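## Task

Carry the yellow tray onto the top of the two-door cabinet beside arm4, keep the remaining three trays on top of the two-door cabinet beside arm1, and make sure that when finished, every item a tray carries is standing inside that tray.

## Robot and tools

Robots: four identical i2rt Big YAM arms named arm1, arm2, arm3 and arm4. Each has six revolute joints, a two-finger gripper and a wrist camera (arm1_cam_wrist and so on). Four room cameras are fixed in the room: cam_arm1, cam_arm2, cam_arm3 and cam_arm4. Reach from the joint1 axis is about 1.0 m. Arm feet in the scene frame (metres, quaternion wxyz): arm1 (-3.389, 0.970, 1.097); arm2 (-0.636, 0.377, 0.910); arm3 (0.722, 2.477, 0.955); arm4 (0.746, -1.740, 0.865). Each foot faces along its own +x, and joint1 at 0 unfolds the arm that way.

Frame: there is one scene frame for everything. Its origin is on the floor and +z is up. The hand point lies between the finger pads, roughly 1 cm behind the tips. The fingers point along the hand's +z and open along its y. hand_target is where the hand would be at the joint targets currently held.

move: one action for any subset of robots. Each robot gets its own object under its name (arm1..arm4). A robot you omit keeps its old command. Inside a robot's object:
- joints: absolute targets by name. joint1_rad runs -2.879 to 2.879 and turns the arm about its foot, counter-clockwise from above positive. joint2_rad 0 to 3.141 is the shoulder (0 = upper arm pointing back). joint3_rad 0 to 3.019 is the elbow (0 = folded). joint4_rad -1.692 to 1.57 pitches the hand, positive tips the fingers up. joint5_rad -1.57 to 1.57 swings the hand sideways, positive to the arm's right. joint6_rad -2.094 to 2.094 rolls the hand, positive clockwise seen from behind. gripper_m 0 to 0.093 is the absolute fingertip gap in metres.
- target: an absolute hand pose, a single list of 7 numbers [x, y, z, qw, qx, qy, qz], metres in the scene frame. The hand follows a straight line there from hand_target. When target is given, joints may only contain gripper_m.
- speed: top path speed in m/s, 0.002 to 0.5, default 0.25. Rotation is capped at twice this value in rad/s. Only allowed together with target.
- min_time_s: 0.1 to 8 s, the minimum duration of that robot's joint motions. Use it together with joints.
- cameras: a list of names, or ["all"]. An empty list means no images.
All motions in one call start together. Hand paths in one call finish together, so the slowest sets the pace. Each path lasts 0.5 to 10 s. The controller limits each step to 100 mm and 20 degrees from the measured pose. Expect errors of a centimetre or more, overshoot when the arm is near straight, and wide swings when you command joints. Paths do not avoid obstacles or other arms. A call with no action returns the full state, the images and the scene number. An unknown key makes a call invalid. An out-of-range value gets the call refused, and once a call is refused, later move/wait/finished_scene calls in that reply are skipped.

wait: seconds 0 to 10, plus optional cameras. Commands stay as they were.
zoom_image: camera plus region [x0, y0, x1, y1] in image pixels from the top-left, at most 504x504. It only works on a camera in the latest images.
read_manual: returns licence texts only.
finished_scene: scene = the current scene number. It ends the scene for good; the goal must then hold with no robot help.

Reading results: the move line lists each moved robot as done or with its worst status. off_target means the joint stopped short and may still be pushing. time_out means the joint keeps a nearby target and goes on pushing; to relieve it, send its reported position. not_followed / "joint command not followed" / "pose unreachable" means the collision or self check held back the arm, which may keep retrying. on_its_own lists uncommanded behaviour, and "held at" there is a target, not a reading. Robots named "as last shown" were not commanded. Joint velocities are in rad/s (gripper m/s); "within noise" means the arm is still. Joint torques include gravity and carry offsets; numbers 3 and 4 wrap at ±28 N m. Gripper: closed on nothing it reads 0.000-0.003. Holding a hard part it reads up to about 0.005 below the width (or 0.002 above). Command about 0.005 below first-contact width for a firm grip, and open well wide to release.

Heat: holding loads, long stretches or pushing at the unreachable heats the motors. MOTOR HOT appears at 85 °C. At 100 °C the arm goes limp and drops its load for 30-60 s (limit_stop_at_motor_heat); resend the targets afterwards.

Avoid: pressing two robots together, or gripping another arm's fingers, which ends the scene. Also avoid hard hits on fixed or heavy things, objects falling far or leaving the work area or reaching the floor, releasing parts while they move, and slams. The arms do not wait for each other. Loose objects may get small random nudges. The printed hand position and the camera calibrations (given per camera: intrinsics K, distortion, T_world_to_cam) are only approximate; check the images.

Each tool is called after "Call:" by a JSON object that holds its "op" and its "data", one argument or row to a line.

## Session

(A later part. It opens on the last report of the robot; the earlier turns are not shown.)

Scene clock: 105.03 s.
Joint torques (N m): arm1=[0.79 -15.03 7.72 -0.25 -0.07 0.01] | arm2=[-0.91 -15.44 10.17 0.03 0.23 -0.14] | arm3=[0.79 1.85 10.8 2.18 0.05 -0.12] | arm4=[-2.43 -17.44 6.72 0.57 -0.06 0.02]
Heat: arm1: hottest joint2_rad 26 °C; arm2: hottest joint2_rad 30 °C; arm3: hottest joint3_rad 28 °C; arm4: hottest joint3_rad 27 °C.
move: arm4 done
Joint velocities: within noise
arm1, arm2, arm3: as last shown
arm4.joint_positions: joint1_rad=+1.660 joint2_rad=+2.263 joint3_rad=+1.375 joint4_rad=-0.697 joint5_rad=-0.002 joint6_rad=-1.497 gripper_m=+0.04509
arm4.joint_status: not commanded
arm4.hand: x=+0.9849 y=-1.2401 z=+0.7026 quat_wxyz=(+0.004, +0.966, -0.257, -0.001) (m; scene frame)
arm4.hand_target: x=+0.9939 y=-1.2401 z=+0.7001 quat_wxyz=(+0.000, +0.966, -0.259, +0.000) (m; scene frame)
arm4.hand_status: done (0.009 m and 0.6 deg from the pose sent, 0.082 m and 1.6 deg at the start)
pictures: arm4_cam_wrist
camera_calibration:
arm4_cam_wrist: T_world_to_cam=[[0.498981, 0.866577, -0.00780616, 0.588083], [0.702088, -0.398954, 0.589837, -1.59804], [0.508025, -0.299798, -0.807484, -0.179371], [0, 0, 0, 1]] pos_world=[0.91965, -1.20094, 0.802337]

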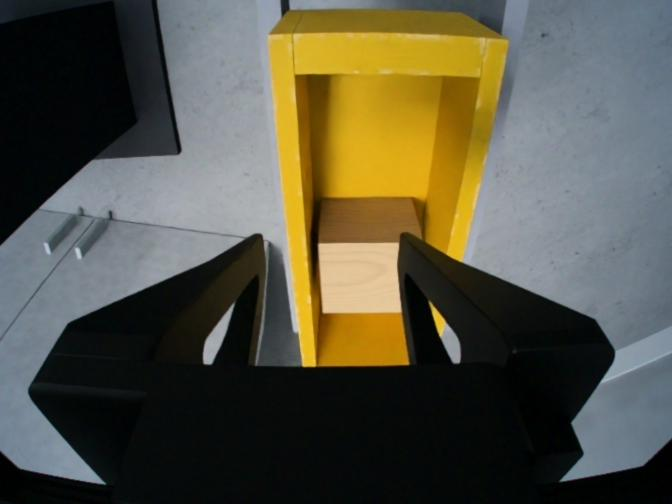

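Call:
{"op": "move", "data": {
  "arm4": {"target":[1.003,-1.263,0.66,0,0.966,-0.259,0],"speed":0.15}
}}

Call:
{"op": "move", "data": {
  "arm4": {"target":[1.003,-1.263,0.628,0,0.966,-0.259,0],"speed":0.1},
  "cameras": ["arm4_cam_wrist"]
}}

Scene clock: 106.87 s.
Joint torques (N m): arm1=[0.85 -14.97 7.71 -0.25 -0.07 0.01] | arm2=[-0.85 -15.44 10.18 0.02 0.23 -0.14] | arm3=[0.79 1.96 10.78 2.13 0.05 -0.12] | arm4=[-2.14 -16.85 5.56 0.59 -0.05 0.01]
Heat: arm1: hottest joint2_rad 26 °C; arm2: hottest joint2_rad 30 °C; arm3: hottest joint3_rad 28 °C; arm4: hottest joint3_rad 27 °C.
move: arm4 done
Joint velocities: within noise
arm1, arm2, arm3: as last shown
arm4.joint_positions: joint1_rad=+1.624 joint2_rad=+2.314 joint3_rad=+1.340 joint4_rad=-0.598 joint5_rad=-0.002 joint6_rad=-1.530 gripper_m=+0.04509
arm4.joint_status: not commanded
arm4.hand: x=+0.9980 y=-1.2584 z=+0.6678 quat_wxyz=(-0.002, +0.966, -0.258, +0.000) (m; scene frame)
arm4.hand_target: x=+1.0028 y=-1.2632 z=+0.6601 quat_wxyz=(+0.000, +0.966, -0.259, +0.000) (m; scene frame)
arm4.hand_status: done (0.010 m and 0.3 deg from the pose sent, 0.052 m and 0.6 deg at the start)
pictures: none

Scene clock: 108.03 s.
Joint torques (N m): arm1=[0.79 -14.97 7.72 -0.24 -0.07 0.01] | arm2=[-0.85 -15.44 10.17 0.01 0.23 -0.14] | arm3=[1.03 1.96 10.74 2.19 0.05 -0.12] | arm4=[-1.9 -16.67 7.05 0.54 -0.05 0]
Heat: arm1: hottest joint2_rad 26 °C; arm2: hottest joint2_rad 30 °C; arm3: hottest joint3_rad 28 °C; arm4: hottest joint3_rad 27 °C.
move: arm4 off_target
Joint velocities: within noise
arm1, arm2, arm3: as last shown
arm4.joint_positions: joint1_rad=+1.624 joint2_rad=+2.384 joint3_rad=+1.340 joint4_rad=-0.550 joint5_rad=-0.002 joint6_rad=-1.531 gripper_m=+0.04509
arm4.joint_status: not commanded
arm4.hand: x=+0.9924 y=-1.2694 z=+0.6315 quat_wxyz=(+0.008, +0.966, -0.258, -0.002) (m; scene frame)
arm4.hand_target: x=+1.0028 y=-1.2633 z=+0.6282 quat_wxyz=(+0.000, +0.966, -0.259, +0.000) (m; scene frame)
arm4.hand_status: off_target (0.013 m and 1.0 deg from the pose sent, 0.040 m and 0.3 deg at the start)
pictures: arm4_cam_wrist
camera_calibration:
arm4_cam_wrist: T_world_to_cam=[[0.500888, 0.865355, -0.0165194, 0.611242], [0.703817, -0.396129, 0.58968, -1.57107], [0.503739, -0.30699, -0.807468, -0.254243], [0, 0, 0, 1]] pos_world=[0.927653, -1.22934, 0.731232]

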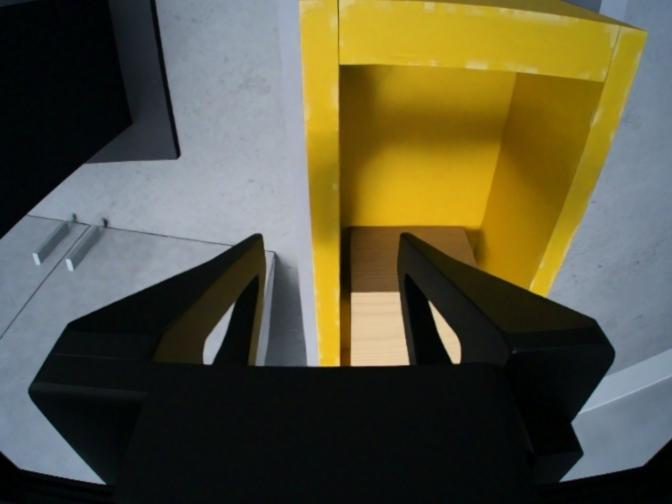

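Call:
{"op": "move", "data": {
  "arm4": {"target":[1.005,-1.257,0.603,0,0.966,-0.259,0],"speed":0.1},
  "cameras": ["arm4_cam_wrist"]
}}

Scene clock: 109.93 s.
Joint torques (N m): arm1=[0.79 -14.97 7.71 -0.24 -0.07 0.01] | arm2=[-0.85 -15.44 10.17 0.03 0.23 -0.14] | arm3=[0.91 1.79 10.78 2.17 0.04 -0.11] | arm4=[-1.73 -16.79 6.93 0.51 -0.05 0.02]
Heat: arm1: hottest joint2_rad 26 °C; arm2: hottest joint2_rad 30 °C; arm3: hottest joint3_rad 28 °C; arm4: hottest joint3_rad 27 °C.
move: arm4 off_target
Joint velocities: within noise
arm1, arm2, arm3: as last shown
arm4.joint_positions: joint1_rad=+1.624 joint2_rad=+2.445 joint3_rad=+1.384 joint4_rad=-0.530 joint5_rad=-0.002 joint6_rad=-1.531 gripper_m=+0.04509
arm4.joint_status: not commanded
arm4.hand: x=+0.9961 y=-1.2624 z=+0.6087 quat_wxyz=(+0.007, +0.966, -0.258, -0.002) (m; scene frame)
arm4.hand_target: x=+1.0048 y=-1.2573 z=+0.6032 quat_wxyz=(+0.000, +0.966, -0.259, +0.000) (m; scene frame)
arm4.hand_status: off_target (0.012 m and 0.8 deg from the pose sent, 0.034 m and 1.0 deg at the start)
pictures: arm4_cam_wrist
camera_calibration:
arm4_cam_wrist: T_world_to_cam=[[0.500911, 0.865405, -0.0127086, 0.600743], [0.702767, -0.398115, 0.589595, -1.55886], [0.505179, -0.304266, -0.807599, -0.270307], [0, 0, 0, 1]] pos_world=[0.931152, -1.22274, 0.708434]

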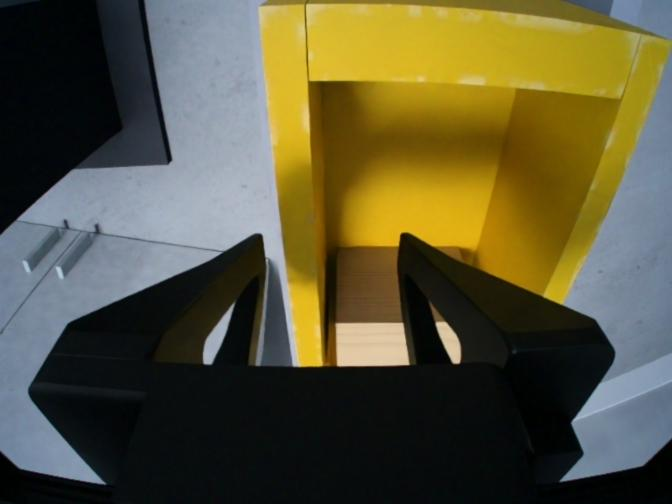

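Call:
{"op": "move", "data": {
  "arm4": {"target":[1.001,-1.266,0.590,0,0.966,-0.259,0],"speed":0.1}
}}

Call:
{"op": "move", "data": {
  "arm4": {"target":[1.002,-1.267,0.575,0,0.966,-0.259,0],"speed":0.1},
  "cameras": ["arm4_cam_wrist"]
}}

Scene clock: 111.27 s.
Joint torques (N m): arm1=[0.85 -14.97 7.71 -0.24 -0.06 0.01] | arm2=[-0.85 -15.44 10.18 0.02 0.23 -0.14] | arm3=[0.85 1.96 10.77 2.17 0.05 -0.12] | arm4=[-1.85 -16.62 4.94 0.61 -0.06 0.02]
Heat: arm1: hottest joint2_rad 26 °C; arm2: hottest joint2_rad 30 °C; arm3: hottest joint3_rad 28 °C; arm4: hottest joint3_rad 27 °C.
move: arm4 off_target
Joint velocities: within noise
arm1, arm2, arm3: as last shown
arm4.joint_positions: joint1_rad=+1.624 joint2_rad=+2.458 joint3_rad=+1.384 joint4_rad=-0.492 joint5_rad=-0.002 joint6_rad=-1.531 gripper_m=+0.04509
arm4.joint_status: not commanded
arm4.hand: x=+0.9980 y=-1.2588 z=+0.6015 quat_wxyz=(-0.005, +0.966, -0.258, +0.001) (m; scene frame)
arm4.hand_target: x=+1.0008 y=-1.2661 z=+0.5903 quat_wxyz=(+0.000, +0.966, -0.259, +0.000) (m; scene frame)
arm4.hand_status: off_target (0.014 m and 0.6 deg from the pose sent, 0.020 m and 0.8 deg at the start)
pictures: none

Scene clock: 112.30 s.
Joint torques (N m): arm1=[0.79 -15.03 7.72 -0.24 -0.07 0.02] | arm2=[-0.85 -15.5 10.18 0.02 0.23 -0.14] | arm3=[0.91 1.79 10.8 2.1 0.05 -0.13] | arm4=[-2.08 -16.56 6.05 0.55 -0.05 0]
Heat: arm1: hottest joint2_rad 26 °C; arm2: hottest joint2_rad 30 °C; arm3: hottest joint3_rad 28 °C; arm4: hottest joint3_rad 27 °C.
move: arm4 off_target
Joint velocities: within noise
arm1, arm2, arm3: as last shown
arm4.joint_positions: joint1_rad=+1.624 joint2_rad=+2.496 joint3_rad=+1.384 joint4_rad=-0.473 joint5_rad=-0.002 joint6_rad=-1.532 gripper_m=+0.04509
arm4.joint_status: not commanded
arm4.hand: x=+0.9932 y=-1.2680 z=+0.5822 quat_wxyz=(+0.004, +0.966, -0.257, -0.001) (m; scene frame)
arm4.hand_target: x=+1.0018 y=-1.2672 z=+0.5753 quat_wxyz=(+0.000, +0.966, -0.259, +0.000) (m; scene frame)
arm4.hand_status: off_target (0.011 m and 0.5 deg from the pose sent, 0.028 m and 0.6 deg at the start)
pictures: arm4_cam_wrist
camera_calibration:
arm4_cam_wrist: T_world_to_cam=[[0.49963, 0.866214, -0.00657798, 0.60538], [0.701727, -0.400279, 0.589369, -1.545], [0.507886, -0.299082, -0.807837, -0.287953], [0, 0, 0, 1]] pos_world=[0.92795, -1.22894, 0.681938]

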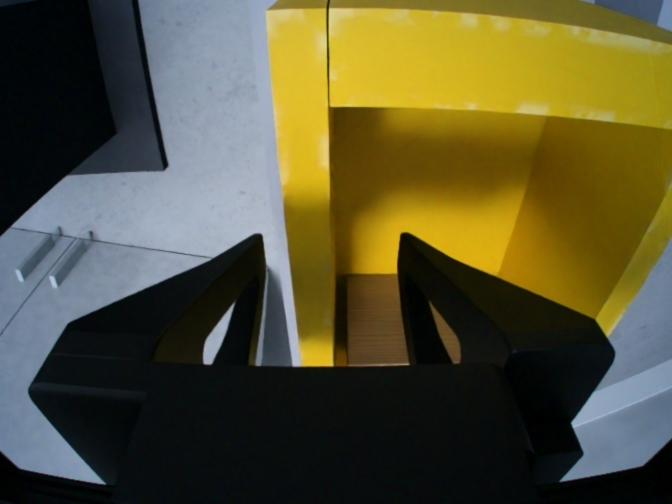

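Call:
{"op": "move", "data": {
  "arm4": {"target":[0.998,-1.274,0.571,0,0.966,-0.259,0],"speed":0.1}
}}

Call:
{"op": "move", "data": {
  "arm4": {"joints":{"gripper_m":0.0}}
}}

Call:
{"op": "move", "data": {
  "arm4": {"target":[0.99,-1.27,0.70,0,0.966,-0.259,0],"speed":0.08},
  "cameras": ["arm4_cam_wrist","cam_arm4"]
}}

Scene clock: 113.77 s.
Joint torques (N m): arm1=[0.85 -14.97 7.72 -0.24 -0.07 0.02] | arm2=[-0.85 -15.44 10.18 0.02 0.23 -0.14] | arm3=[0.85 1.9 10.74 2.14 0.05 -0.12] | arm4=[-2.02 -16.79 3.93 0.62 -0.06 0.01]
Heat: arm1: hottest joint2_rad 26 °C; arm2: hottest joint2_rad 30 °C; arm3: hottest joint3_rad 28 °C; arm4: hottest joint3_rad 27 °C.
move: arm4 off_target
Joint velocities: within noise
arm1, arm2, arm3: as last shown
arm4.joint_positions: joint1_rad=+1.624 joint2_rad=+2.496 joint3_rad=+1.384 joint4_rad=-0.450 joint5_rad=-0.002 joint6_rad=-1.532 gripper_m=+0.04509
arm4.joint_status: not commanded
arm4.hand: x=+0.9958 y=-1.2630 z=+0.5822 quat_wxyz=(-0.008, +0.966, -0.257, +0.002) (m; scene frame)
arm4.hand_target: x=+0.9977 y=-1.2740 z=+0.5714 quat_wxyz=(+0.000, +0.966, -0.259, +0.000) (m; scene frame)
arm4.hand_status: off_target (0.016 m and 0.9 deg from the pose sent, 0.014 m and 0.5 deg at the start)
pictures: none

Scene clock: 114.40 s.
Joint torques (N m): arm1=[0.79 -15.03 7.72 -0.24 -0.06 0.02] | arm2=[-0.85 -15.44 10.17 0.03 0.23 -0.14] | arm3=[0.73 2.02 10.76 2.15 0.05 -0.11] | arm4=[-1.96 -16.73 4.53 0.53 -0.03 0.04]
Heat: arm1: hottest joint2_rad 26 °C; arm2: hottest joint2_rad 30 °C; arm3: hottest joint3_rad 28 °C; arm4: hottest joint4_rad 27 °C.
move: arm4 off_target
Joint velocities: within noise
arm1.joint_positions: joint1_rad=+1.733 joint2_rad=+2.017 joint3_rad=+1.335 joint4_rad=-0.897 joint5_rad=+0.005 joint6_rad=-1.542 gripper_m=+0.03395
arm1.joint_status: not commanded
arm1.hand: x=-3.3758 y=+0.4286 z=+1.0593 quat_wxyz=(+0.001, +0.002, +1.000, -0.004) (m; scene frame)
arm1.hand_target: x=-3.3701 y=+0.4301 z=+1.0599 quat_wxyz=(+0.000, +0.000, +1.000, +0.000) (m; scene frame)
arm1.hand_status: not commanded
arm2.joint_positions: joint1_rad=+0.763 joint2_rad=+1.918 joint3_rad=+1.320 joint4_rad=-1.021 joint5_rad=-0.006 joint6_rad=+1.302 gripper_m=+0.03396
arm2.joint_status: not commanded
arm2.hand: x=-1.0120 y=+0.0210 z=+0.9145 quat_wxyz=(-0.017, +0.963, -0.269, +0.012) (m; scene frame)
arm2.hand_target: x=-1.0294 y=+0.0107 z=+0.9303 quat_wxyz=(+0.000, +0.963, -0.271, +0.000) (m; scene frame)
arm2.hand_status: not commanded
arm3.joint_positions: joint1_rad=-0.869 joint2_rad=+0.639 joint3_rad=+1.368 joint4_rad=-1.495 joint5_rad=-0.125 joint6_rad=+0.677 gripper_m=+0.09396
arm3.joint_status: not commanded
arm3.hand: x=+0.9311 y=+2.4316 z=+1.4532 quat_wxyz=(-0.381, -0.410, -0.818, -0.131) (m; scene frame)
arm3.hand_target: x=+0.9299 y=+2.4320 z=+1.4659 quat_wxyz=(-0.395, -0.406, -0.813, -0.133) (m; scene frame)
arm3.hand_status: not commanded
arm4.joint_positions: joint1_rad=+1.624 joint2_rad=+2.496 joint3_rad=+1.377 joint4_rad=-0.448 joint5_rad=-0.003 joint6_rad=-1.534 gripper_m=+0.01101
arm4.joint_status: gripper_m off_target (ended at +0.01104, target +0.00000)
arm4.hand: x=+0.9937 y=-1.2669 z=+0.5805 quat_wxyz=(-0.004, +0.967, -0.256, +0.001) (m; scene frame)
arm4.hand_target: x=+0.9976 y=-1.2742 z=+0.5712 quat_wxyz=(+0.000, +0.966, -0.259, +0.000) (m; scene frame)
arm4.hand_status: not commanded
pictures: none

Scene clock: 116.67 s.
Joint torques (N m): arm1=[0.79 -14.97 7.72 -0.24 -0.06 0.02] | arm2=[-0.85 -15.44 10.18 0.01 0.23 -0.14] | arm3=[0.97 1.67 10.76 2.15 0.05 -0.11] | arm4=[-0.5 -19.9 5.83 -0.14 0.17 0.23]
Heat: arm1: hottest joint2_rad 26 °C; arm2: hottest joint2_rad 30 °C; arm3: hottest joint3_rad 28 °C; arm4: hottest joint4_rad 27 °C.
move: arm4 off_target
Joint velocities: within noise
arm1, arm2, arm3: as last shown
arm4.joint_positions: joint1_rad=+1.624 joint2_rad=+2.266 joint3_rad=+1.273 joint4_rad=-0.625 joint5_rad=-0.009 joint6_rad=-1.537 gripper_m=+0.01101
arm4.joint_status: not commanded
arm4.hand: x=+0.9836 y=-1.2835 z=+0.6785 quat_wxyz=(+0.019, +0.967, -0.255, -0.008) (m; scene frame)
arm4.hand_target: x=+0.9898 y=-1.2702 z=+0.6997 quat_wxyz=(+0.000, +0.966, -0.259, +0.000) (m; scene frame)
arm4.hand_status: off_target (0.026 m and 2.4 deg from the pose sent, 0.120 m and 0.6 deg at the start)
pictures: arm4_cam_wrist, cam_arm4
camera_calibration:
arm4_cam_wrist: T_world_to_cam=[[0.49502, 0.867945, -0.0403436, 0.653958], [0.716121, -0.381254, 0.58465, -1.5878], [0.492062, -0.318304, -0.810282, -0.2173], [0, 0, 0, 1]] pos_world=[0.920262, -1.24212, 0.778616]

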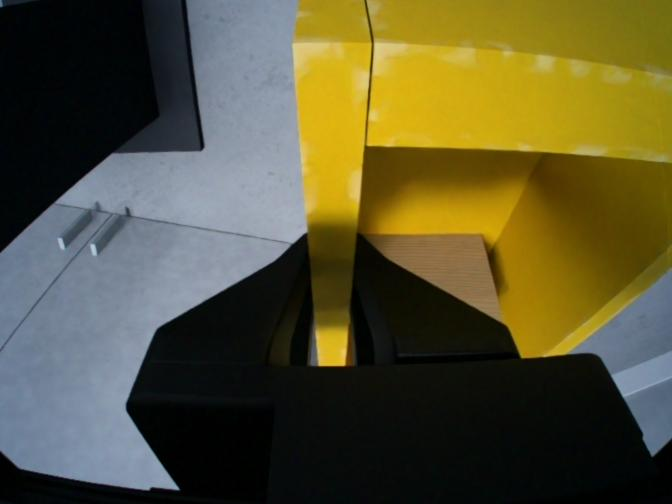

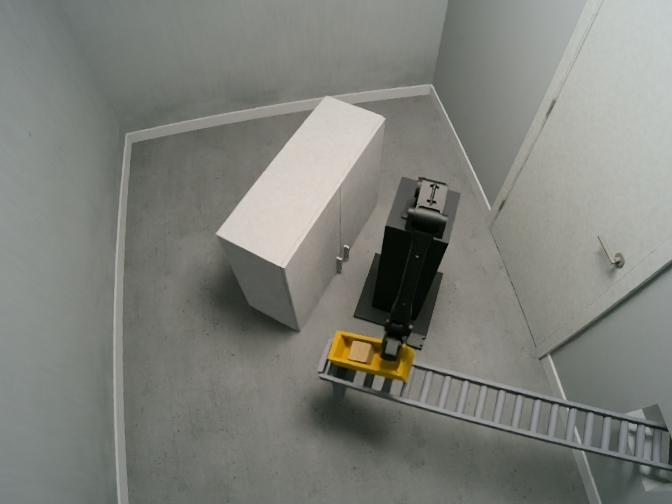

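Call:
{"op": "move", "data": {
  "arm4": {"target":[0.94,-1.33,1.12,0,0.966,-0.259,0],"speed":0.3}
}}

Call:
{"op": "move", "data": {
  "arm4": {"joints":{"joint1_rad":0.22,"joint6_rad":-1.4},"min_time_s":3.2},
  "cameras": ["cam_arm4"]
}}

Call:
{"op": "move", "data": {
  "arm4": {"target":[1.185,-1.89,1.0,0,0.485,-0.875,0],"speed":0.25},
  "cameras": ["cam_arm4","arm4_cam_wrist"]
}}

Scene clock: 119.87 s.
Joint torques (N m): arm1=[0.79 -14.97 7.71 -0.25 -0.07 0.02] | arm2=[-0.85 -15.44 10.17 0.02 0.23 -0.14] | arm3=[0.97 1.73 10.82 2.13 0.05 -0.11] | arm4=[0.62 -12.34 15.24 -0.21 0.23 0.23]
Heat: arm1: hottest joint2_rad 26 °C; arm2: hottest joint2_rad 30 °C; arm3: hottest joint3_rad 28 °C; arm4: hottest joint4_rad 27 °C.
move: arm4 off_target
Joint velocities: within noise
arm1, arm2, arm3: as last shown
arm4.joint_positions: joint1_rad=+1.647 joint2_rad=+1.534 joint3_rad=+1.430 joint4_rad=-1.539 joint5_rad=-0.011 joint6_rad=-1.503 gripper_m=+0.01101
arm4.joint_status: not commanded
arm4.hand: x=+0.9373 y=-1.3478 z=+1.0925 quat_wxyz=(+0.032, +0.965, -0.260, -0.011) (m; scene frame)
arm4.hand_target: x=+0.9392 y=-1.3316 z=+1.1199 quat_wxyz=(+0.000, +0.966, -0.259, -0.001) (m; scene frame)
arm4.hand_status: off_target (0.033 m and 3.8 deg from the pose sent, 0.446 m and 2.4 deg at the start; pose on its path clipped on 4 of 70 steps)
pictures: none

Scene clock: 123.63 s.
Joint torques (N m): arm1=[0.85 -15.03 7.72 -0.25 -0.07 0.01] | arm2=[-0.85 -15.5 10.17 0.01 0.23 -0.14] | arm3=[0.85 1.85 10.81 2.11 0.06 -0.12] | arm4=[-1.14 -12.34 15.24 -0.21 0.18 0.21]
Heat: arm1: hottest joint2_rad 26 °C; arm2: hottest joint2_rad 31 °C; arm3: hottest joint3_rad 28 °C; arm4: hottest joint3_rad 27 °C.
move: arm4 done
Joint velocities: within noise
arm1, arm2, arm3: as last shown
arm4.joint_positions: joint1_rad=+0.224 joint2_rad=+1.534 joint3_rad=+1.430 joint4_rad=-1.539 joint5_rad=-0.010 joint6_rad=-1.410 gripper_m=+0.01101
arm4.joint_status: all done
arm4.hand: x=+1.1618 y=-1.8734 z=+1.0913 quat_wxyz=(+0.017, +0.522, -0.852, -0.031) (m; scene frame)
arm4.hand_target: x=+1.1756 y=-1.8811 z=+1.1187 quat_wxyz=(-0.003, +0.516, -0.856, -0.004) (m; scene frame)
arm4.hand_status: not commanded
pictures: cam_arm4

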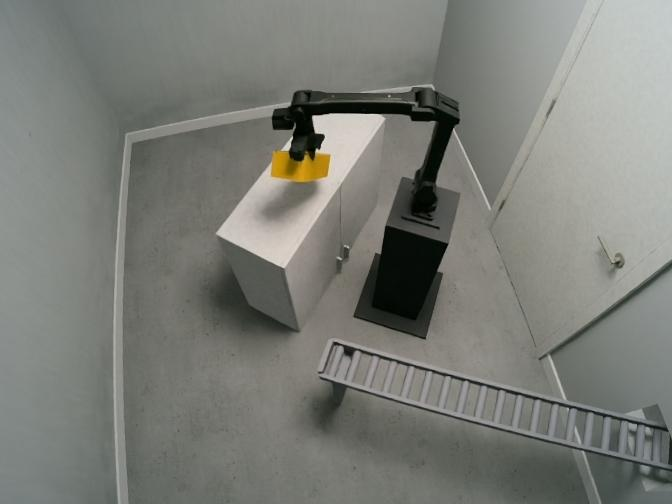

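Scene clock: 124.90 s.
Joint torques (N m): arm1=[0.79 -14.97 7.72 -0.25 -0.07 0.01] | arm2=[-0.91 -15.44 10.18 0.01 0.23 -0.14] | arm3=[0.97 1.73 10.8 2.14 0.05 -0.12] | arm4=[-2.02 -14.21 10.35 0.66 0.03 0.2]
Heat: arm1: hottest joint2_rad 26 °C; arm2: hottest joint2_rad 31 °C; arm3: hottest joint3_rad 28 °C; arm4: hottest joint3_rad 27 °C.
move: arm4 off_target
Joint velocities: within noise
arm1, arm2, arm3: as last shown
arm4.joint_positions: joint1_rad=+0.224 joint2_rad=+1.630 joint3_rad=+1.259 joint4_rad=-1.252 joint5_rad=+0.003 joint6_rad=-1.346 gripper_m=+0.01101
arm4.joint_status: not commanded
arm4.hand: x=+1.1781 y=-1.8803 z=+0.9851 quat_wxyz=(+0.016, +0.495, -0.869, -0.019) (m; scene frame)
arm4.hand_target: x=+1.1846 y=-1.8899 z=+1.0002 quat_wxyz=(+0.000, +0.485, -0.875, +0.000) (m; scene frame)
arm4.hand_status: off_target (0.019 m and 3.1 deg from the pose sent, 0.096 m and 6.4 deg at the start)
pictures: arm4_cam_wrist, cam_arm4
camera_calibration:
arm4_cam_wrist: T_world_to_cam=[[0.85787, -0.511659, -0.0475829, -1.92643], [-0.386889, -0.704054, 0.595504, -1.45214], [-0.338196, -0.492456, -0.801942, 0.387842], [0, 0, 0, 1]] pos_world=[1.22197, -1.81706, 1.08412]

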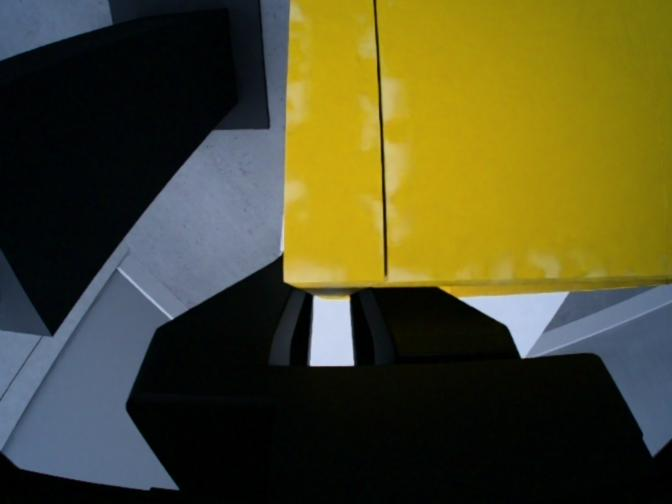

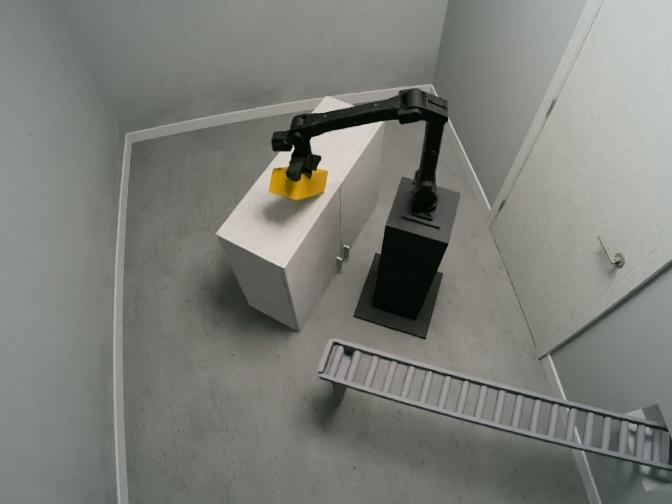

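Call:
{"op": "zoom_image", "data": {
  "camera": "cam_arm4",
  "region": [220, 80, 380, 240]
}}

Scaled by 3.150 from the camera's 672x504 image, which has a finer 960x720 frame.

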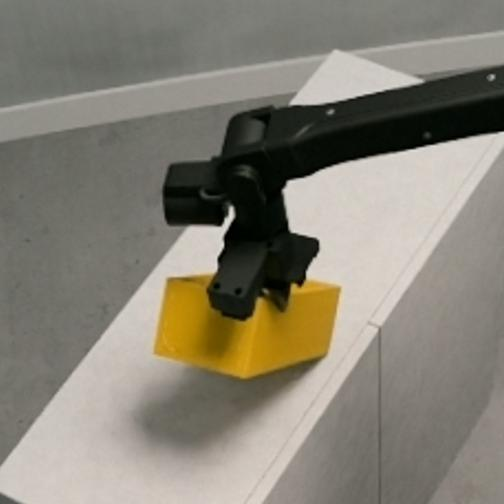

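Call:
{"op": "move", "data": {
  "arm4": {"target":[1.185,-1.885,0.92,0,0.485,-0.875,0],"speed":0.08},
  "cameras": ["cam_arm4","arm4_cam_wrist"]
}}

Call:
{"op": "zoom_image", "data": {
  "camera": "cam_arm4",
  "region": [220, 80, 380, 240]
}}

Scene clock: 127.30 s.
Joint torques (N m): arm1=[0.79 -15.03 7.71 -0.25 -0.06 0.01] | arm2=[-0.85 -15.44 10.17 0.02 0.23 -0.13] | arm3=[0.85 1.96 10.81 2.13 0.04 -0.11] | arm4=[-1.03 -11.75 8.14 0.75 -0.14 0.2]
Heat: arm1: hottest joint2_rad 26 °C; arm2: hottest joint2_rad 31 °C; arm3: hottest joint3_rad 28 °C; arm4: hottest joint3_rad 27 °C.
move: arm4 done
Joint velocities: within noise
arm1, arm2, arm3: as last shown
arm4.joint_positions: joint1_rad=+0.224 joint2_rad=+1.679 joint3_rad=+1.156 joint4_rad=-1.045 joint5_rad=+0.007 joint6_rad=-1.336 gripper_m=+0.01101
arm4.joint_status: not commanded
arm4.hand: x=+1.1847 y=-1.8830 z=+0.9278 quat_wxyz=(-0.001, +0.491, -0.871, +0.003) (m; scene frame)
arm4.hand_target: x=+1.1849 y=-1.8850 z=+0.9202 quat_wxyz=(+0.000, +0.485, -0.875, +0.000) (m; scene frame)
arm4.hand_status: done (0.008 m and 0.9 deg from the pose sent, 0.066 m and 3.1 deg at the start)
pictures: arm4_cam_wrist, cam_arm4
camera_calibration:
arm4_cam_wrist: T_world_to_cam=[[0.853673, -0.520759, 0.00729827, -1.99923], [-0.424283, -0.687257, 0.589629, -1.33589], [-0.302039, -0.506446, -0.807641, 0.278929], [0, 0, 0, 1]] pos_world=[1.22414, -1.81795, 1.02755]

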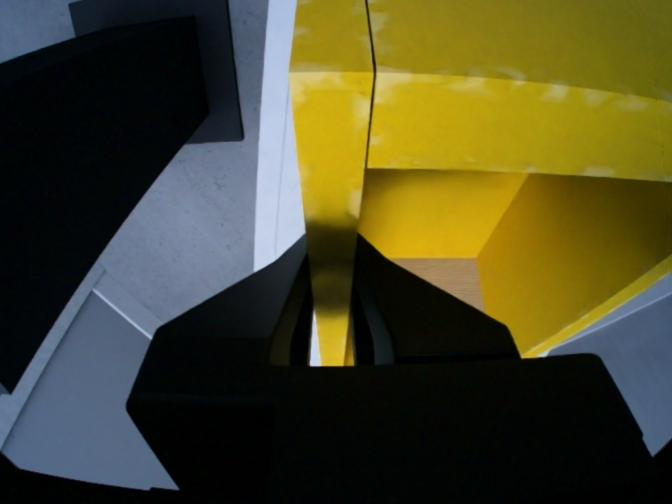

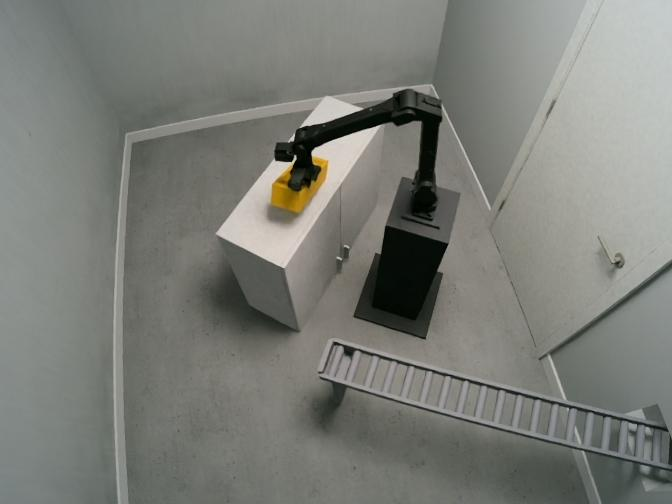

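Scaled by 3.150 from the camera's 672x504 image, which has a finer 960x720 frame.

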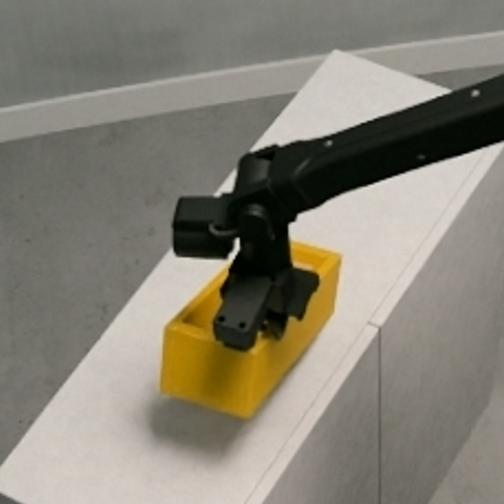

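Call:
{"op": "move", "data": {
  "arm4": {"target":[1.2,-1.893,0.87,0,0.485,-0.875,0],"speed":0.06},
  "cameras": ["cam_arm4","arm4_cam_wrist"]
}}

Call:
{"op": "zoom_image", "data": {
  "camera": "cam_arm4",
  "region": [220, 80, 380, 240]
}}

Scene clock: 129.07 s.
Joint torques (N m): arm1=[0.79 -14.97 7.72 -0.24 -0.07 0.01] | arm2=[-0.85 -15.44 10.18 0.02 0.23 -0.14] | arm3=[0.97 1.79 10.8 2.11 0.05 -0.13] | arm4=[-1.61 -12.69 7.9 0.66 -0.17 0.11]
Heat: arm1: hottest joint2_rad 26 °C; arm2: hottest joint2_rad 31 °C; arm3: hottest joint3_rad 29 °C; arm4: hottest joint3_rad 27 °C.
move: arm4 done
Joint velocities: within noise
arm1, arm2, arm3: as last shown
arm4.joint_positions: joint1_rad=+0.224 joint2_rad=+1.790 joint3_rad=+1.153 joint4_rad=-0.933 joint5_rad=+0.008 joint6_rad=-1.334 gripper_m=+0.01101
arm4.joint_status: not commanded
arm4.hand: x=+1.2001 y=-1.8878 z=+0.8770 quat_wxyz=(+0.000, +0.490, -0.872, +0.003) (m; scene frame)
arm4.hand_target: x=+1.1998 y=-1.8929 z=+0.8700 quat_wxyz=(+0.000, +0.485, -0.875, +0.000) (m; scene frame)
arm4.hand_status: done (0.009 m and 0.7 deg from the pose sent, 0.061 m and 0.9 deg at the start)
pictures: arm4_cam_wrist, cam_arm4
camera_calibration:
arm4_cam_wrist: T_world_to_cam=[[0.85231, -0.523007, 0.00559756, -2.01564], [-0.424873, -0.686065, 0.590591, -1.30058], [-0.305043, -0.505745, -0.806952, 0.244441], [0, 0, 0, 1]] pos_world=[1.23994, -1.82285, 0.976645]

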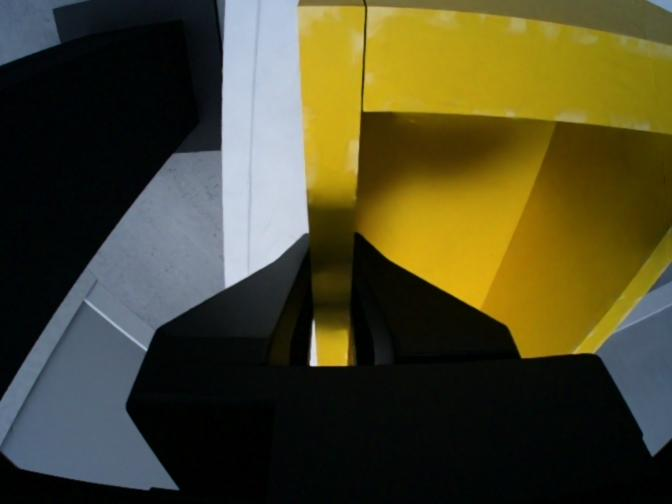

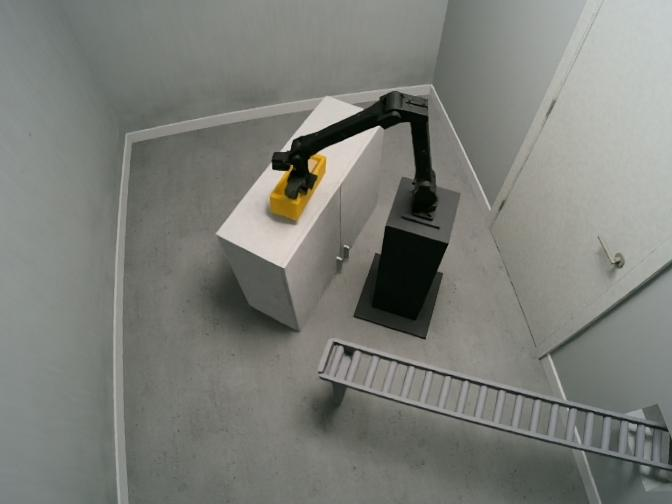

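Scaled by 3.150 from the camera's 672x504 image, which has a finer 960x720 frame.

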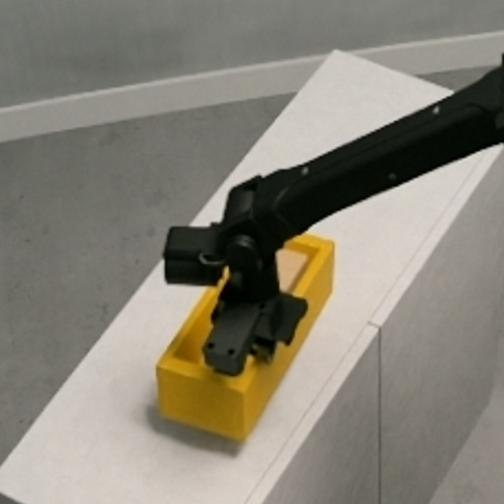

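Block is still in the tray. Continue down until contact.

Call:
{"op": "move", "data": {
  "arm4": {"target":[1.203,-1.89,0.845,0,0.485,-0.875,0],"speed":0.06}
}}

Call:
{"op": "move", "data": {
  "arm4": {"target":[1.203,-1.89,0.826,0,0.485,-0.875,0],"speed":0.05},
  "cameras": ["cam_arm4","arm4_cam_wrist"]
}}

Call:
{"op": "zoom_image", "data": {
  "camera": "cam_arm4",
  "region": [220, 80, 380, 240]
}}

Scene clock: 132.20 s.
Joint torques (N m): arm1=[0.79 -15.03 7.71 -0.25 -0.07 0.01] | arm2=[-0.91 -15.44 10.18 0.02 0.23 -0.14] | arm3=[0.85 1.9 10.77 2.17 0.06 -0.12] | arm4=[-0.97 -13.04 7.3 0.7 -0.17 0.17]
Heat: arm1: hottest joint2_rad 26 °C; arm2: hottest joint2_rad 31 °C; arm3: hottest joint3_rad 29 °C; arm4: hottest joint3_rad 27 °C.
move: arm4 done
Joint velocities: within noise
arm1, arm2, arm3: as last shown
arm4.joint_positions: joint1_rad=+0.224 joint2_rad=+1.837 joint3_rad=+1.143 joint4_rad=-0.875 joint5_rad=+0.008 joint6_rad=-1.333 gripper_m=+0.01101
arm4.joint_status: not commanded
arm4.hand: x=+1.2035 y=-1.8887 z=+0.8526 quat_wxyz=(-0.001, +0.489, -0.872, +0.003) (m; scene frame)
arm4.hand_target: x=+1.2029 y=-1.8899 z=+0.8451 quat_wxyz=(+0.000, +0.485, -0.875, +0.000) (m; scene frame)
arm4.hand_status: done (0.008 m and 0.7 deg from the pose sent, 0.032 m and 0.7 deg at the start)
pictures: none

Scene clock: 133.17 s.
Joint torques (N m): arm1=[0.79 -15.03 7.71 -0.25 -0.07 0.01] | arm2=[-0.85 -15.44 10.18 0.02 0.23 -0.14] | arm3=[0.97 1.85 10.8 2.18 0.04 -0.11] | arm4=[-0.97 -12.22 6.76 1.22 -0.17 0.16]
Heat: arm1: hottest joint2_rad 26 °C; arm2: hottest joint2_rad 31 °C; arm3: hottest joint3_rad 29 °C; arm4: hottest joint3_rad 27 °C.
move: arm4 off_target
Joint velocities: within noise
arm1.joint_positions: joint1_rad=+1.733 joint2_rad=+2.017 joint3_rad=+1.335 joint4_rad=-0.897 joint5_rad=+0.005 joint6_rad=-1.542 gripper_m=+0.03395
arm1.joint_status: not commanded
arm1.hand: x=-3.3758 y=+0.4286 z=+1.0593 quat_wxyz=(+0.001, +0.002, +1.000, -0.004) (m; scene frame)
arm1.hand_target: x=-3.3701 y=+0.4301 z=+1.0599 quat_wxyz=(+0.000, +0.000, +1.000, +0.000) (m; scene frame)
arm1.hand_status: not commanded
arm2.joint_positions: joint1_rad=+0.763 joint2_rad=+1.918 joint3_rad=+1.320 joint4_rad=-1.021 joint5_rad=-0.006 joint6_rad=+1.302 gripper_m=+0.03396
arm2.joint_status: not commanded
arm2.hand: x=-1.0120 y=+0.0210 z=+0.9145 quat_wxyz=(-0.017, +0.963, -0.269, +0.012) (m; scene frame)
arm2.hand_target: x=-1.0294 y=+0.0107 z=+0.9303 quat_wxyz=(+0.000, +0.963, -0.271, +0.000) (m; scene frame)
arm2.hand_status: not commanded
arm3.joint_positions: joint1_rad=-0.869 joint2_rad=+0.639 joint3_rad=+1.368 joint4_rad=-1.495 joint5_rad=-0.125 joint6_rad=+0.677 gripper_m=+0.09396
arm3.joint_status: not commanded
arm3.hand: x=+0.9311 y=+2.4316 z=+1.4532 quat_wxyz=(-0.381, -0.410, -0.818, -0.131) (m; scene frame)
arm3.hand_target: x=+0.9299 y=+2.4320 z=+1.4659 quat_wxyz=(-0.395, -0.406, -0.813, -0.133) (m; scene frame)
arm3.hand_status: not commanded
arm4.joint_positions: joint1_rad=+0.224 joint2_rad=+1.857 joint3_rad=+1.135 joint4_rad=-0.841 joint5_rad=+0.009 joint6_rad=-1.332 gripper_m=+0.01101
arm4.joint_status: not commanded
arm4.hand: x=+1.2047 y=-1.8891 z=+0.8408 quat_wxyz=(-0.002, +0.489, -0.872, +0.005) (m; scene frame)
arm4.hand_target: x=+1.2026 y=-1.8899 z=+0.8263 quat_wxyz=(+0.000, +0.485, -0.875, +0.000) (m; scene frame)
arm4.hand_status: off_target (0.015 m and 0.8 deg from the pose sent, 0.027 m and 0.7 deg at the start)
pictures: arm4_cam_wrist, cam_arm4
camera_calibration:
arm4_cam_wrist: T_world_to_cam=[[0.851453, -0.524291, 0.0120941, -2.02694], [-0.429564, -0.684016, 0.589574, -1.26781], [-0.300836, -0.50719, -0.807624, 0.208717], [0, 0, 0, 1]] pos_world=[1.24403, -1.82405, 0.940549]

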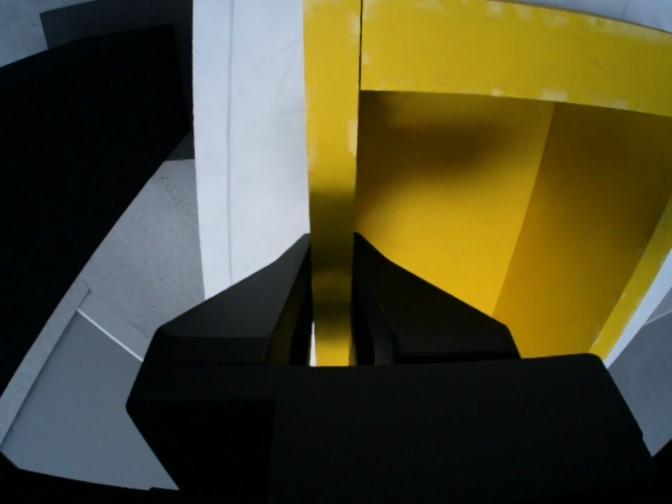

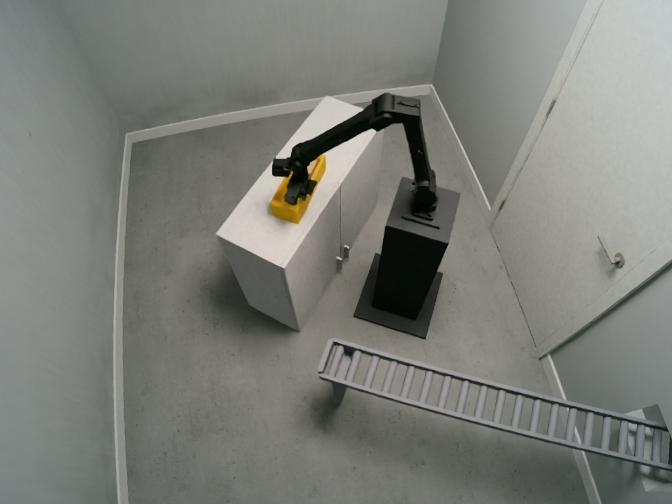

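Scaled by 3.150 from the camera's 672x504 image, which has a finer 960x720 frame.

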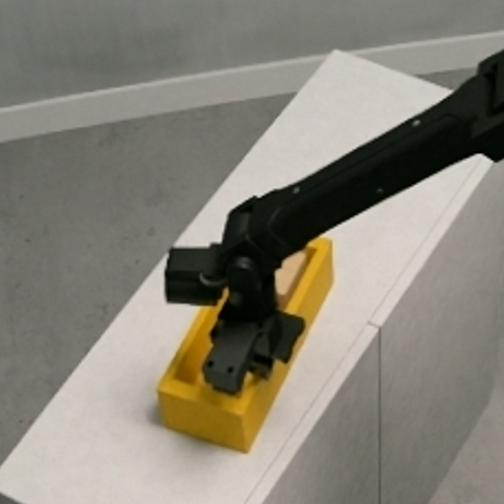

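Call:
{"op": "move", "data": {
  "arm4": {"target":[1.203,-1.89,0.805,0,0.485,-0.875,0],"speed":0.05},
  "cameras": ["cam_arm4","arm4_cam_wrist"]
}}

Call:
{"op": "zoom_image", "data": {
  "camera": "cam_arm4",
  "region": [220, 80, 380, 240]
}}

Scene clock: 134.57 s.
Joint torques (N m): arm1=[0.85 -15.03 7.72 -0.24 -0.06 0.02] | arm2=[-0.85 -15.44 10.18 0.02 0.23 -0.14] | arm3=[0.91 1.85 10.76 2.17 0.05 -0.11] | arm4=[-0.97 -9.88 5.72 2.47 -0.18 0.09]
Heat: arm1: hottest joint2_rad 26 °C; arm2: hottest joint2_rad 31 °C; arm3: hottest joint3_rad 29 °C; arm4: hottest joint3_rad 27 °C.
move: arm4 off_target
Joint velocities: within noise
arm1, arm2, arm3: as last shown
arm4.joint_positions: joint1_rad=+0.224 joint2_rad=+1.857 joint3_rad=+1.132 joint4_rad=-0.820 joint5_rad=+0.009 joint6_rad=-1.324 gripper_m=+0.01101
arm4.joint_status: not commanded
arm4.hand: x=+1.2081 y=-1.8902 z=+0.8400 quat_wxyz=(-0.009, +0.485, -0.874, +0.011) (m; scene frame)
arm4.hand_target: x=+1.2008 y=-1.8893 z=+0.8069 quat_wxyz=(+0.000, +0.485, -0.875, +0.000) (m; scene frame)
arm4.hand_status: off_target (0.035 m and 1.6 deg from the pose sent, 0.036 m and 0.8 deg at the start)
pictures: arm4_cam_wrist, cam_arm4
camera_calibration:
arm4_cam_wrist: T_world_to_cam=[[0.84685, -0.531036, 0.029087, -2.05185], [-0.444907, -0.677412, 0.585808, -1.23238], [-0.291381, -0.509033, -0.809928, 0.195621], [0, 0, 0, 1]] pos_world=[1.24632, -1.82485, 0.940057]

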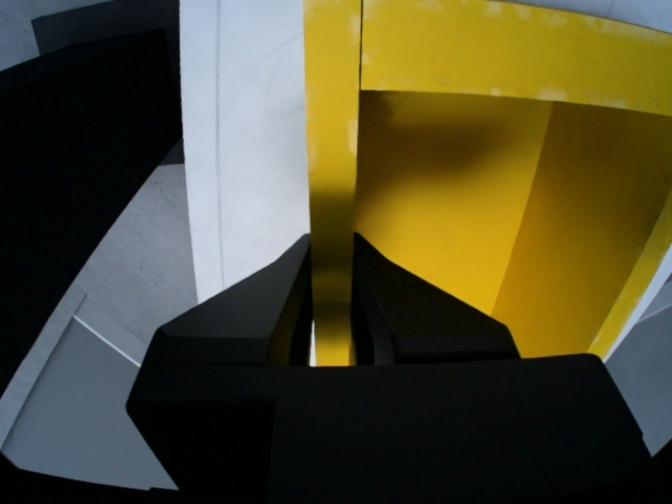

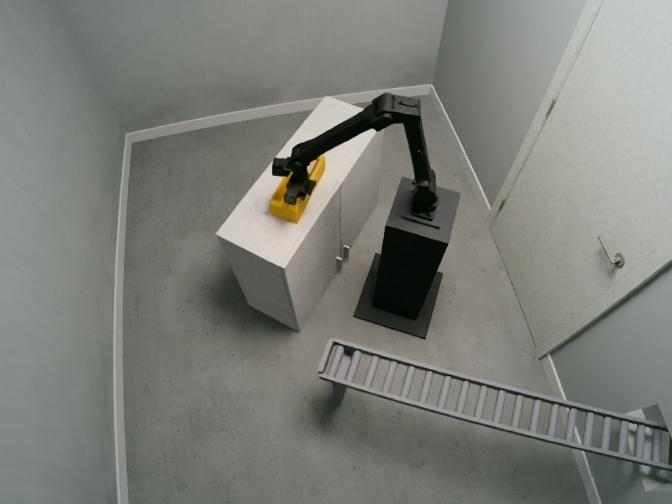

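Scaled by 3.150 from the camera's 672x504 image, which has a finer 960x720 frame.

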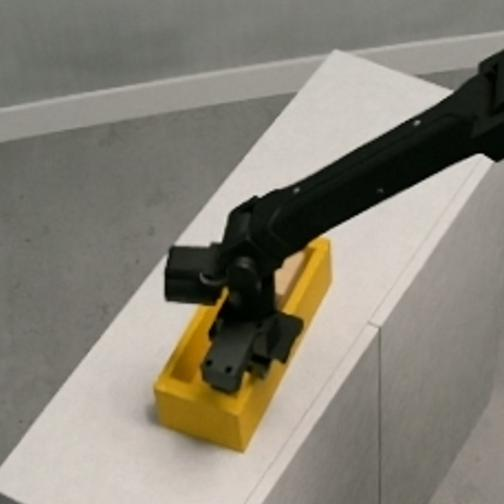

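Resting. Release with small opening, then withdraw.

Call:
{"op": "move", "data": {
  "arm4": {"target":[1.207,-1.89,0.835,0,0.485,-0.875,0],"speed":0.1}
}}

Call:
{"op": "move", "data": {
  "arm4": {"joints":{"gripper_m":0.035}}
}}

Call:
{"op": "move", "data": {
  "arm4": {"target":[1.205,-1.885,1.02,0,0.485,-0.875,0],"speed":0.2}
}}

Call:
{"op": "move", "data": {
  "arm4": {"joints":{"joint1_rad":1.3},"min_time_s":2},
  "cameras": ["cam_arm4","cam_arm1"]
}}

Call:
{"op": "zoom_image", "data": {
  "camera": "cam_arm4",
  "region": [220, 80, 400, 260]
}}

Scene clock: 136.03 s.
Joint torques (N m): arm1=[0.85 -15.03 7.71 -0.24 -0.07 0.01] | arm2=[-0.85 -15.44 10.18 0.01 0.23 -0.14] | arm3=[0.85 1.85 10.7 2.17 0.05 -0.11] | arm4=[-0.67 -12.75 8.62 -0.32 -0.18 0.13]
Heat: arm1: hottest joint2_rad 26 °C; arm2: hottest joint2_rad 31 °C; arm3: hottest joint3_rad 29 °C; arm4: hottest joint3_rad 27 °C.
move: arm4 done
Joint velocities: within noise
arm1, arm2, arm3: as last shown
arm4.joint_positions: joint1_rad=+0.224 joint2_rad=+1.856 joint3_rad=+1.133 joint4_rad=-0.831 joint5_rad=+0.009 joint6_rad=-1.325 gripper_m=+0.01101
arm4.joint_status: not commanded
arm4.hand: x=+1.2059 y=-1.8895 z=+0.8406 quat_wxyz=(-0.005, +0.486, -0.874, +0.008) (m; scene frame)
arm4.hand_target: x=+1.2069 y=-1.8900 z=+0.8350 quat_wxyz=(+0.000, +0.485, -0.875, +0.000) (m; scene frame)
arm4.hand_status: done (0.006 m and 1.1 deg from the pose sent, 0.005 m and 1.6 deg at the start)
pictures: none

Scene clock: 136.63 s.
Joint torques (N m): arm1=[0.85 -15.03 7.72 -0.24 -0.06 0.01] | arm2=[-0.85 -15.5 10.18 0.01 0.23 -0.14] | arm3=[0.73 1.9 10.74 2.17 0.05 -0.11] | arm4=[-0.21 -12.98 8.58 -0.14 -0.14 0.13]
Heat: arm1: hottest joint2_rad 26 °C; arm2: hottest joint2_rad 31 °C; arm3: hottest joint3_rad 29 °C; arm4: hottest joint3_rad 27 °C.
move: arm4 done
Joint velocities: within noise
arm1, arm2, arm3: as last shown
arm4.joint_positions: joint1_rad=+0.224 joint2_rad=+1.859 joint3_rad=+1.133 joint4_rad=-0.836 joint5_rad=+0.007 joint6_rad=-1.325 gripper_m=+0.03486
arm4.joint_status: all done
arm4.hand: x=+1.2045 y=-1.8888 z=+0.8392 quat_wxyz=(-0.003, +0.486, -0.874, +0.005) (m; scene frame)
arm4.hand_target: x=+1.2068 y=-1.8899 z=+0.8350 quat_wxyz=(+0.000, +0.485, -0.875, +0.000) (m; scene frame)
arm4.hand_status: not commanded
pictures: none

Scene clock: 138.37 s.
Joint torques (N m): arm1=[0.79 -15.03 7.72 -0.25 -0.07 0.01] | arm2=[-0.85 -15.44 10.18 0.02 0.23 -0.14] | arm3=[0.91 2.08 10.77 2.17 0.05 -0.12] | arm4=[0.26 -12.63 12.63 -0.21 -0.14 0.21]
Heat: arm1: hottest joint2_rad 26 °C; arm2: hottest joint2_rad 31 °C; arm3: hottest joint3_rad 29 °C; arm4: hottest joint3_rad 27 °C.
move: arm4 off_target
Joint velocities: within noise
arm1, arm2, arm3: as last shown
arm4.joint_positions: joint1_rad=+0.224 joint2_rad=+1.632 joint3_rad=+1.325 joint4_rad=-1.293 joint5_rad=+0.007 joint6_rad=-1.324 gripper_m=+0.03495
arm4.joint_status: not commanded
arm4.hand: x=+1.1916 y=-1.8856 z=+1.0077 quat_wxyz=(+0.010, +0.485, -0.874, -0.009) (m; scene frame)
arm4.hand_target: x=+1.2046 y=-1.8848 z=+1.0201 quat_wxyz=(+0.000, +0.485, -0.875, +0.000) (m; scene frame)
arm4.hand_status: off_target (0.018 m and 1.5 deg from the pose sent, 0.181 m and 0.7 deg at the start)
pictures: none

Scene clock: 140.83 s.
Joint torques (N m): arm1=[0.79 -14.97 7.72 -0.24 -0.06 0.01] | arm2=[-0.85 -15.44 10.18 0.02 0.23 -0.14] | arm3=[0.79 2.02 10.78 2.14 0.04 -0.12] | arm4=[-0.79 -12.63 12.66 -0.21 -0.08 0.21]
Heat: arm1: hottest joint2_rad 26 °C; arm2: hottest joint2_rad 31 °C; arm3: hottest joint3_rad 29 °C; arm4: hottest joint3_rad 27 °C.
move: arm4 done
Joint velocities: within noise
arm1, arm2, arm3: as last shown
arm4.joint_positions: joint1_rad=+1.299 joint2_rad=+1.632 joint3_rad=+1.325 joint4_rad=-1.293 joint5_rad=+0.006 joint6_rad=-1.324 gripper_m=+0.03495
arm4.joint_status: all done
arm4.hand: x=+1.0849 y=-1.4165 z=+1.0092 quat_wxyz=(+0.012, +0.864, -0.503, +0.000) (m; scene frame)
arm4.hand_target: x=+1.0934 y=-1.4079 z=+1.0216 quat_wxyz=(-0.001, +0.862, -0.507, +0.003) (m; scene frame)
arm4.hand_status: not commanded
pictures: cam_arm1, cam_arm4

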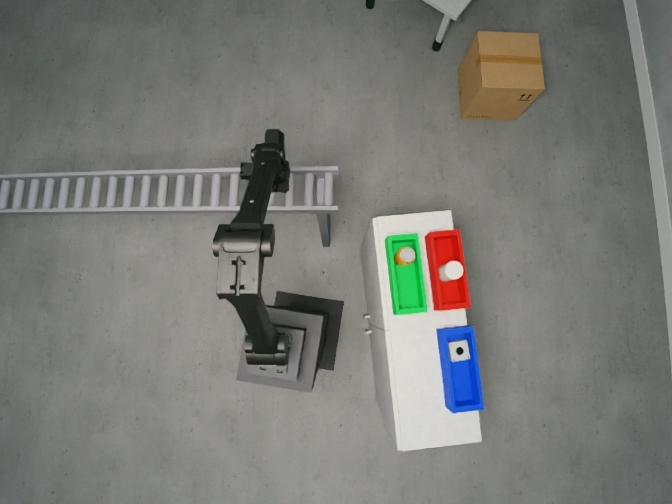

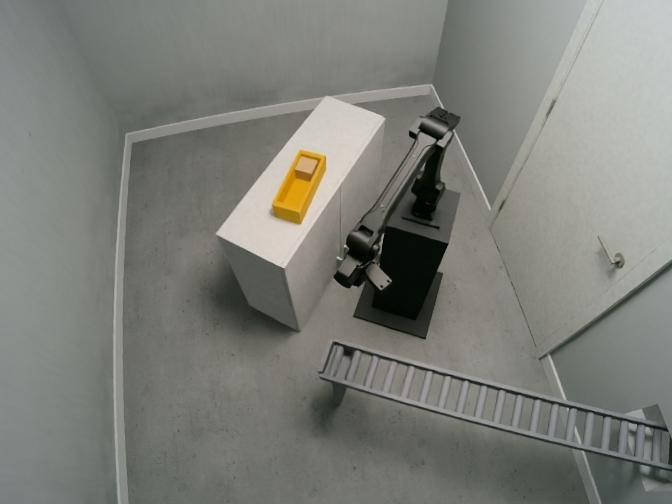

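Scaled by 2.800 from the camera's 672x504 image, which has a finer 960x720 frame.

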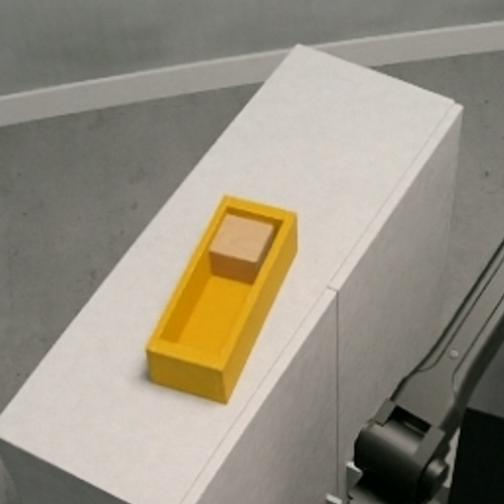

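Call:
{"op": "finished_scene", "data": {
  "scene": 1
}}

The scene is finished: the task was done.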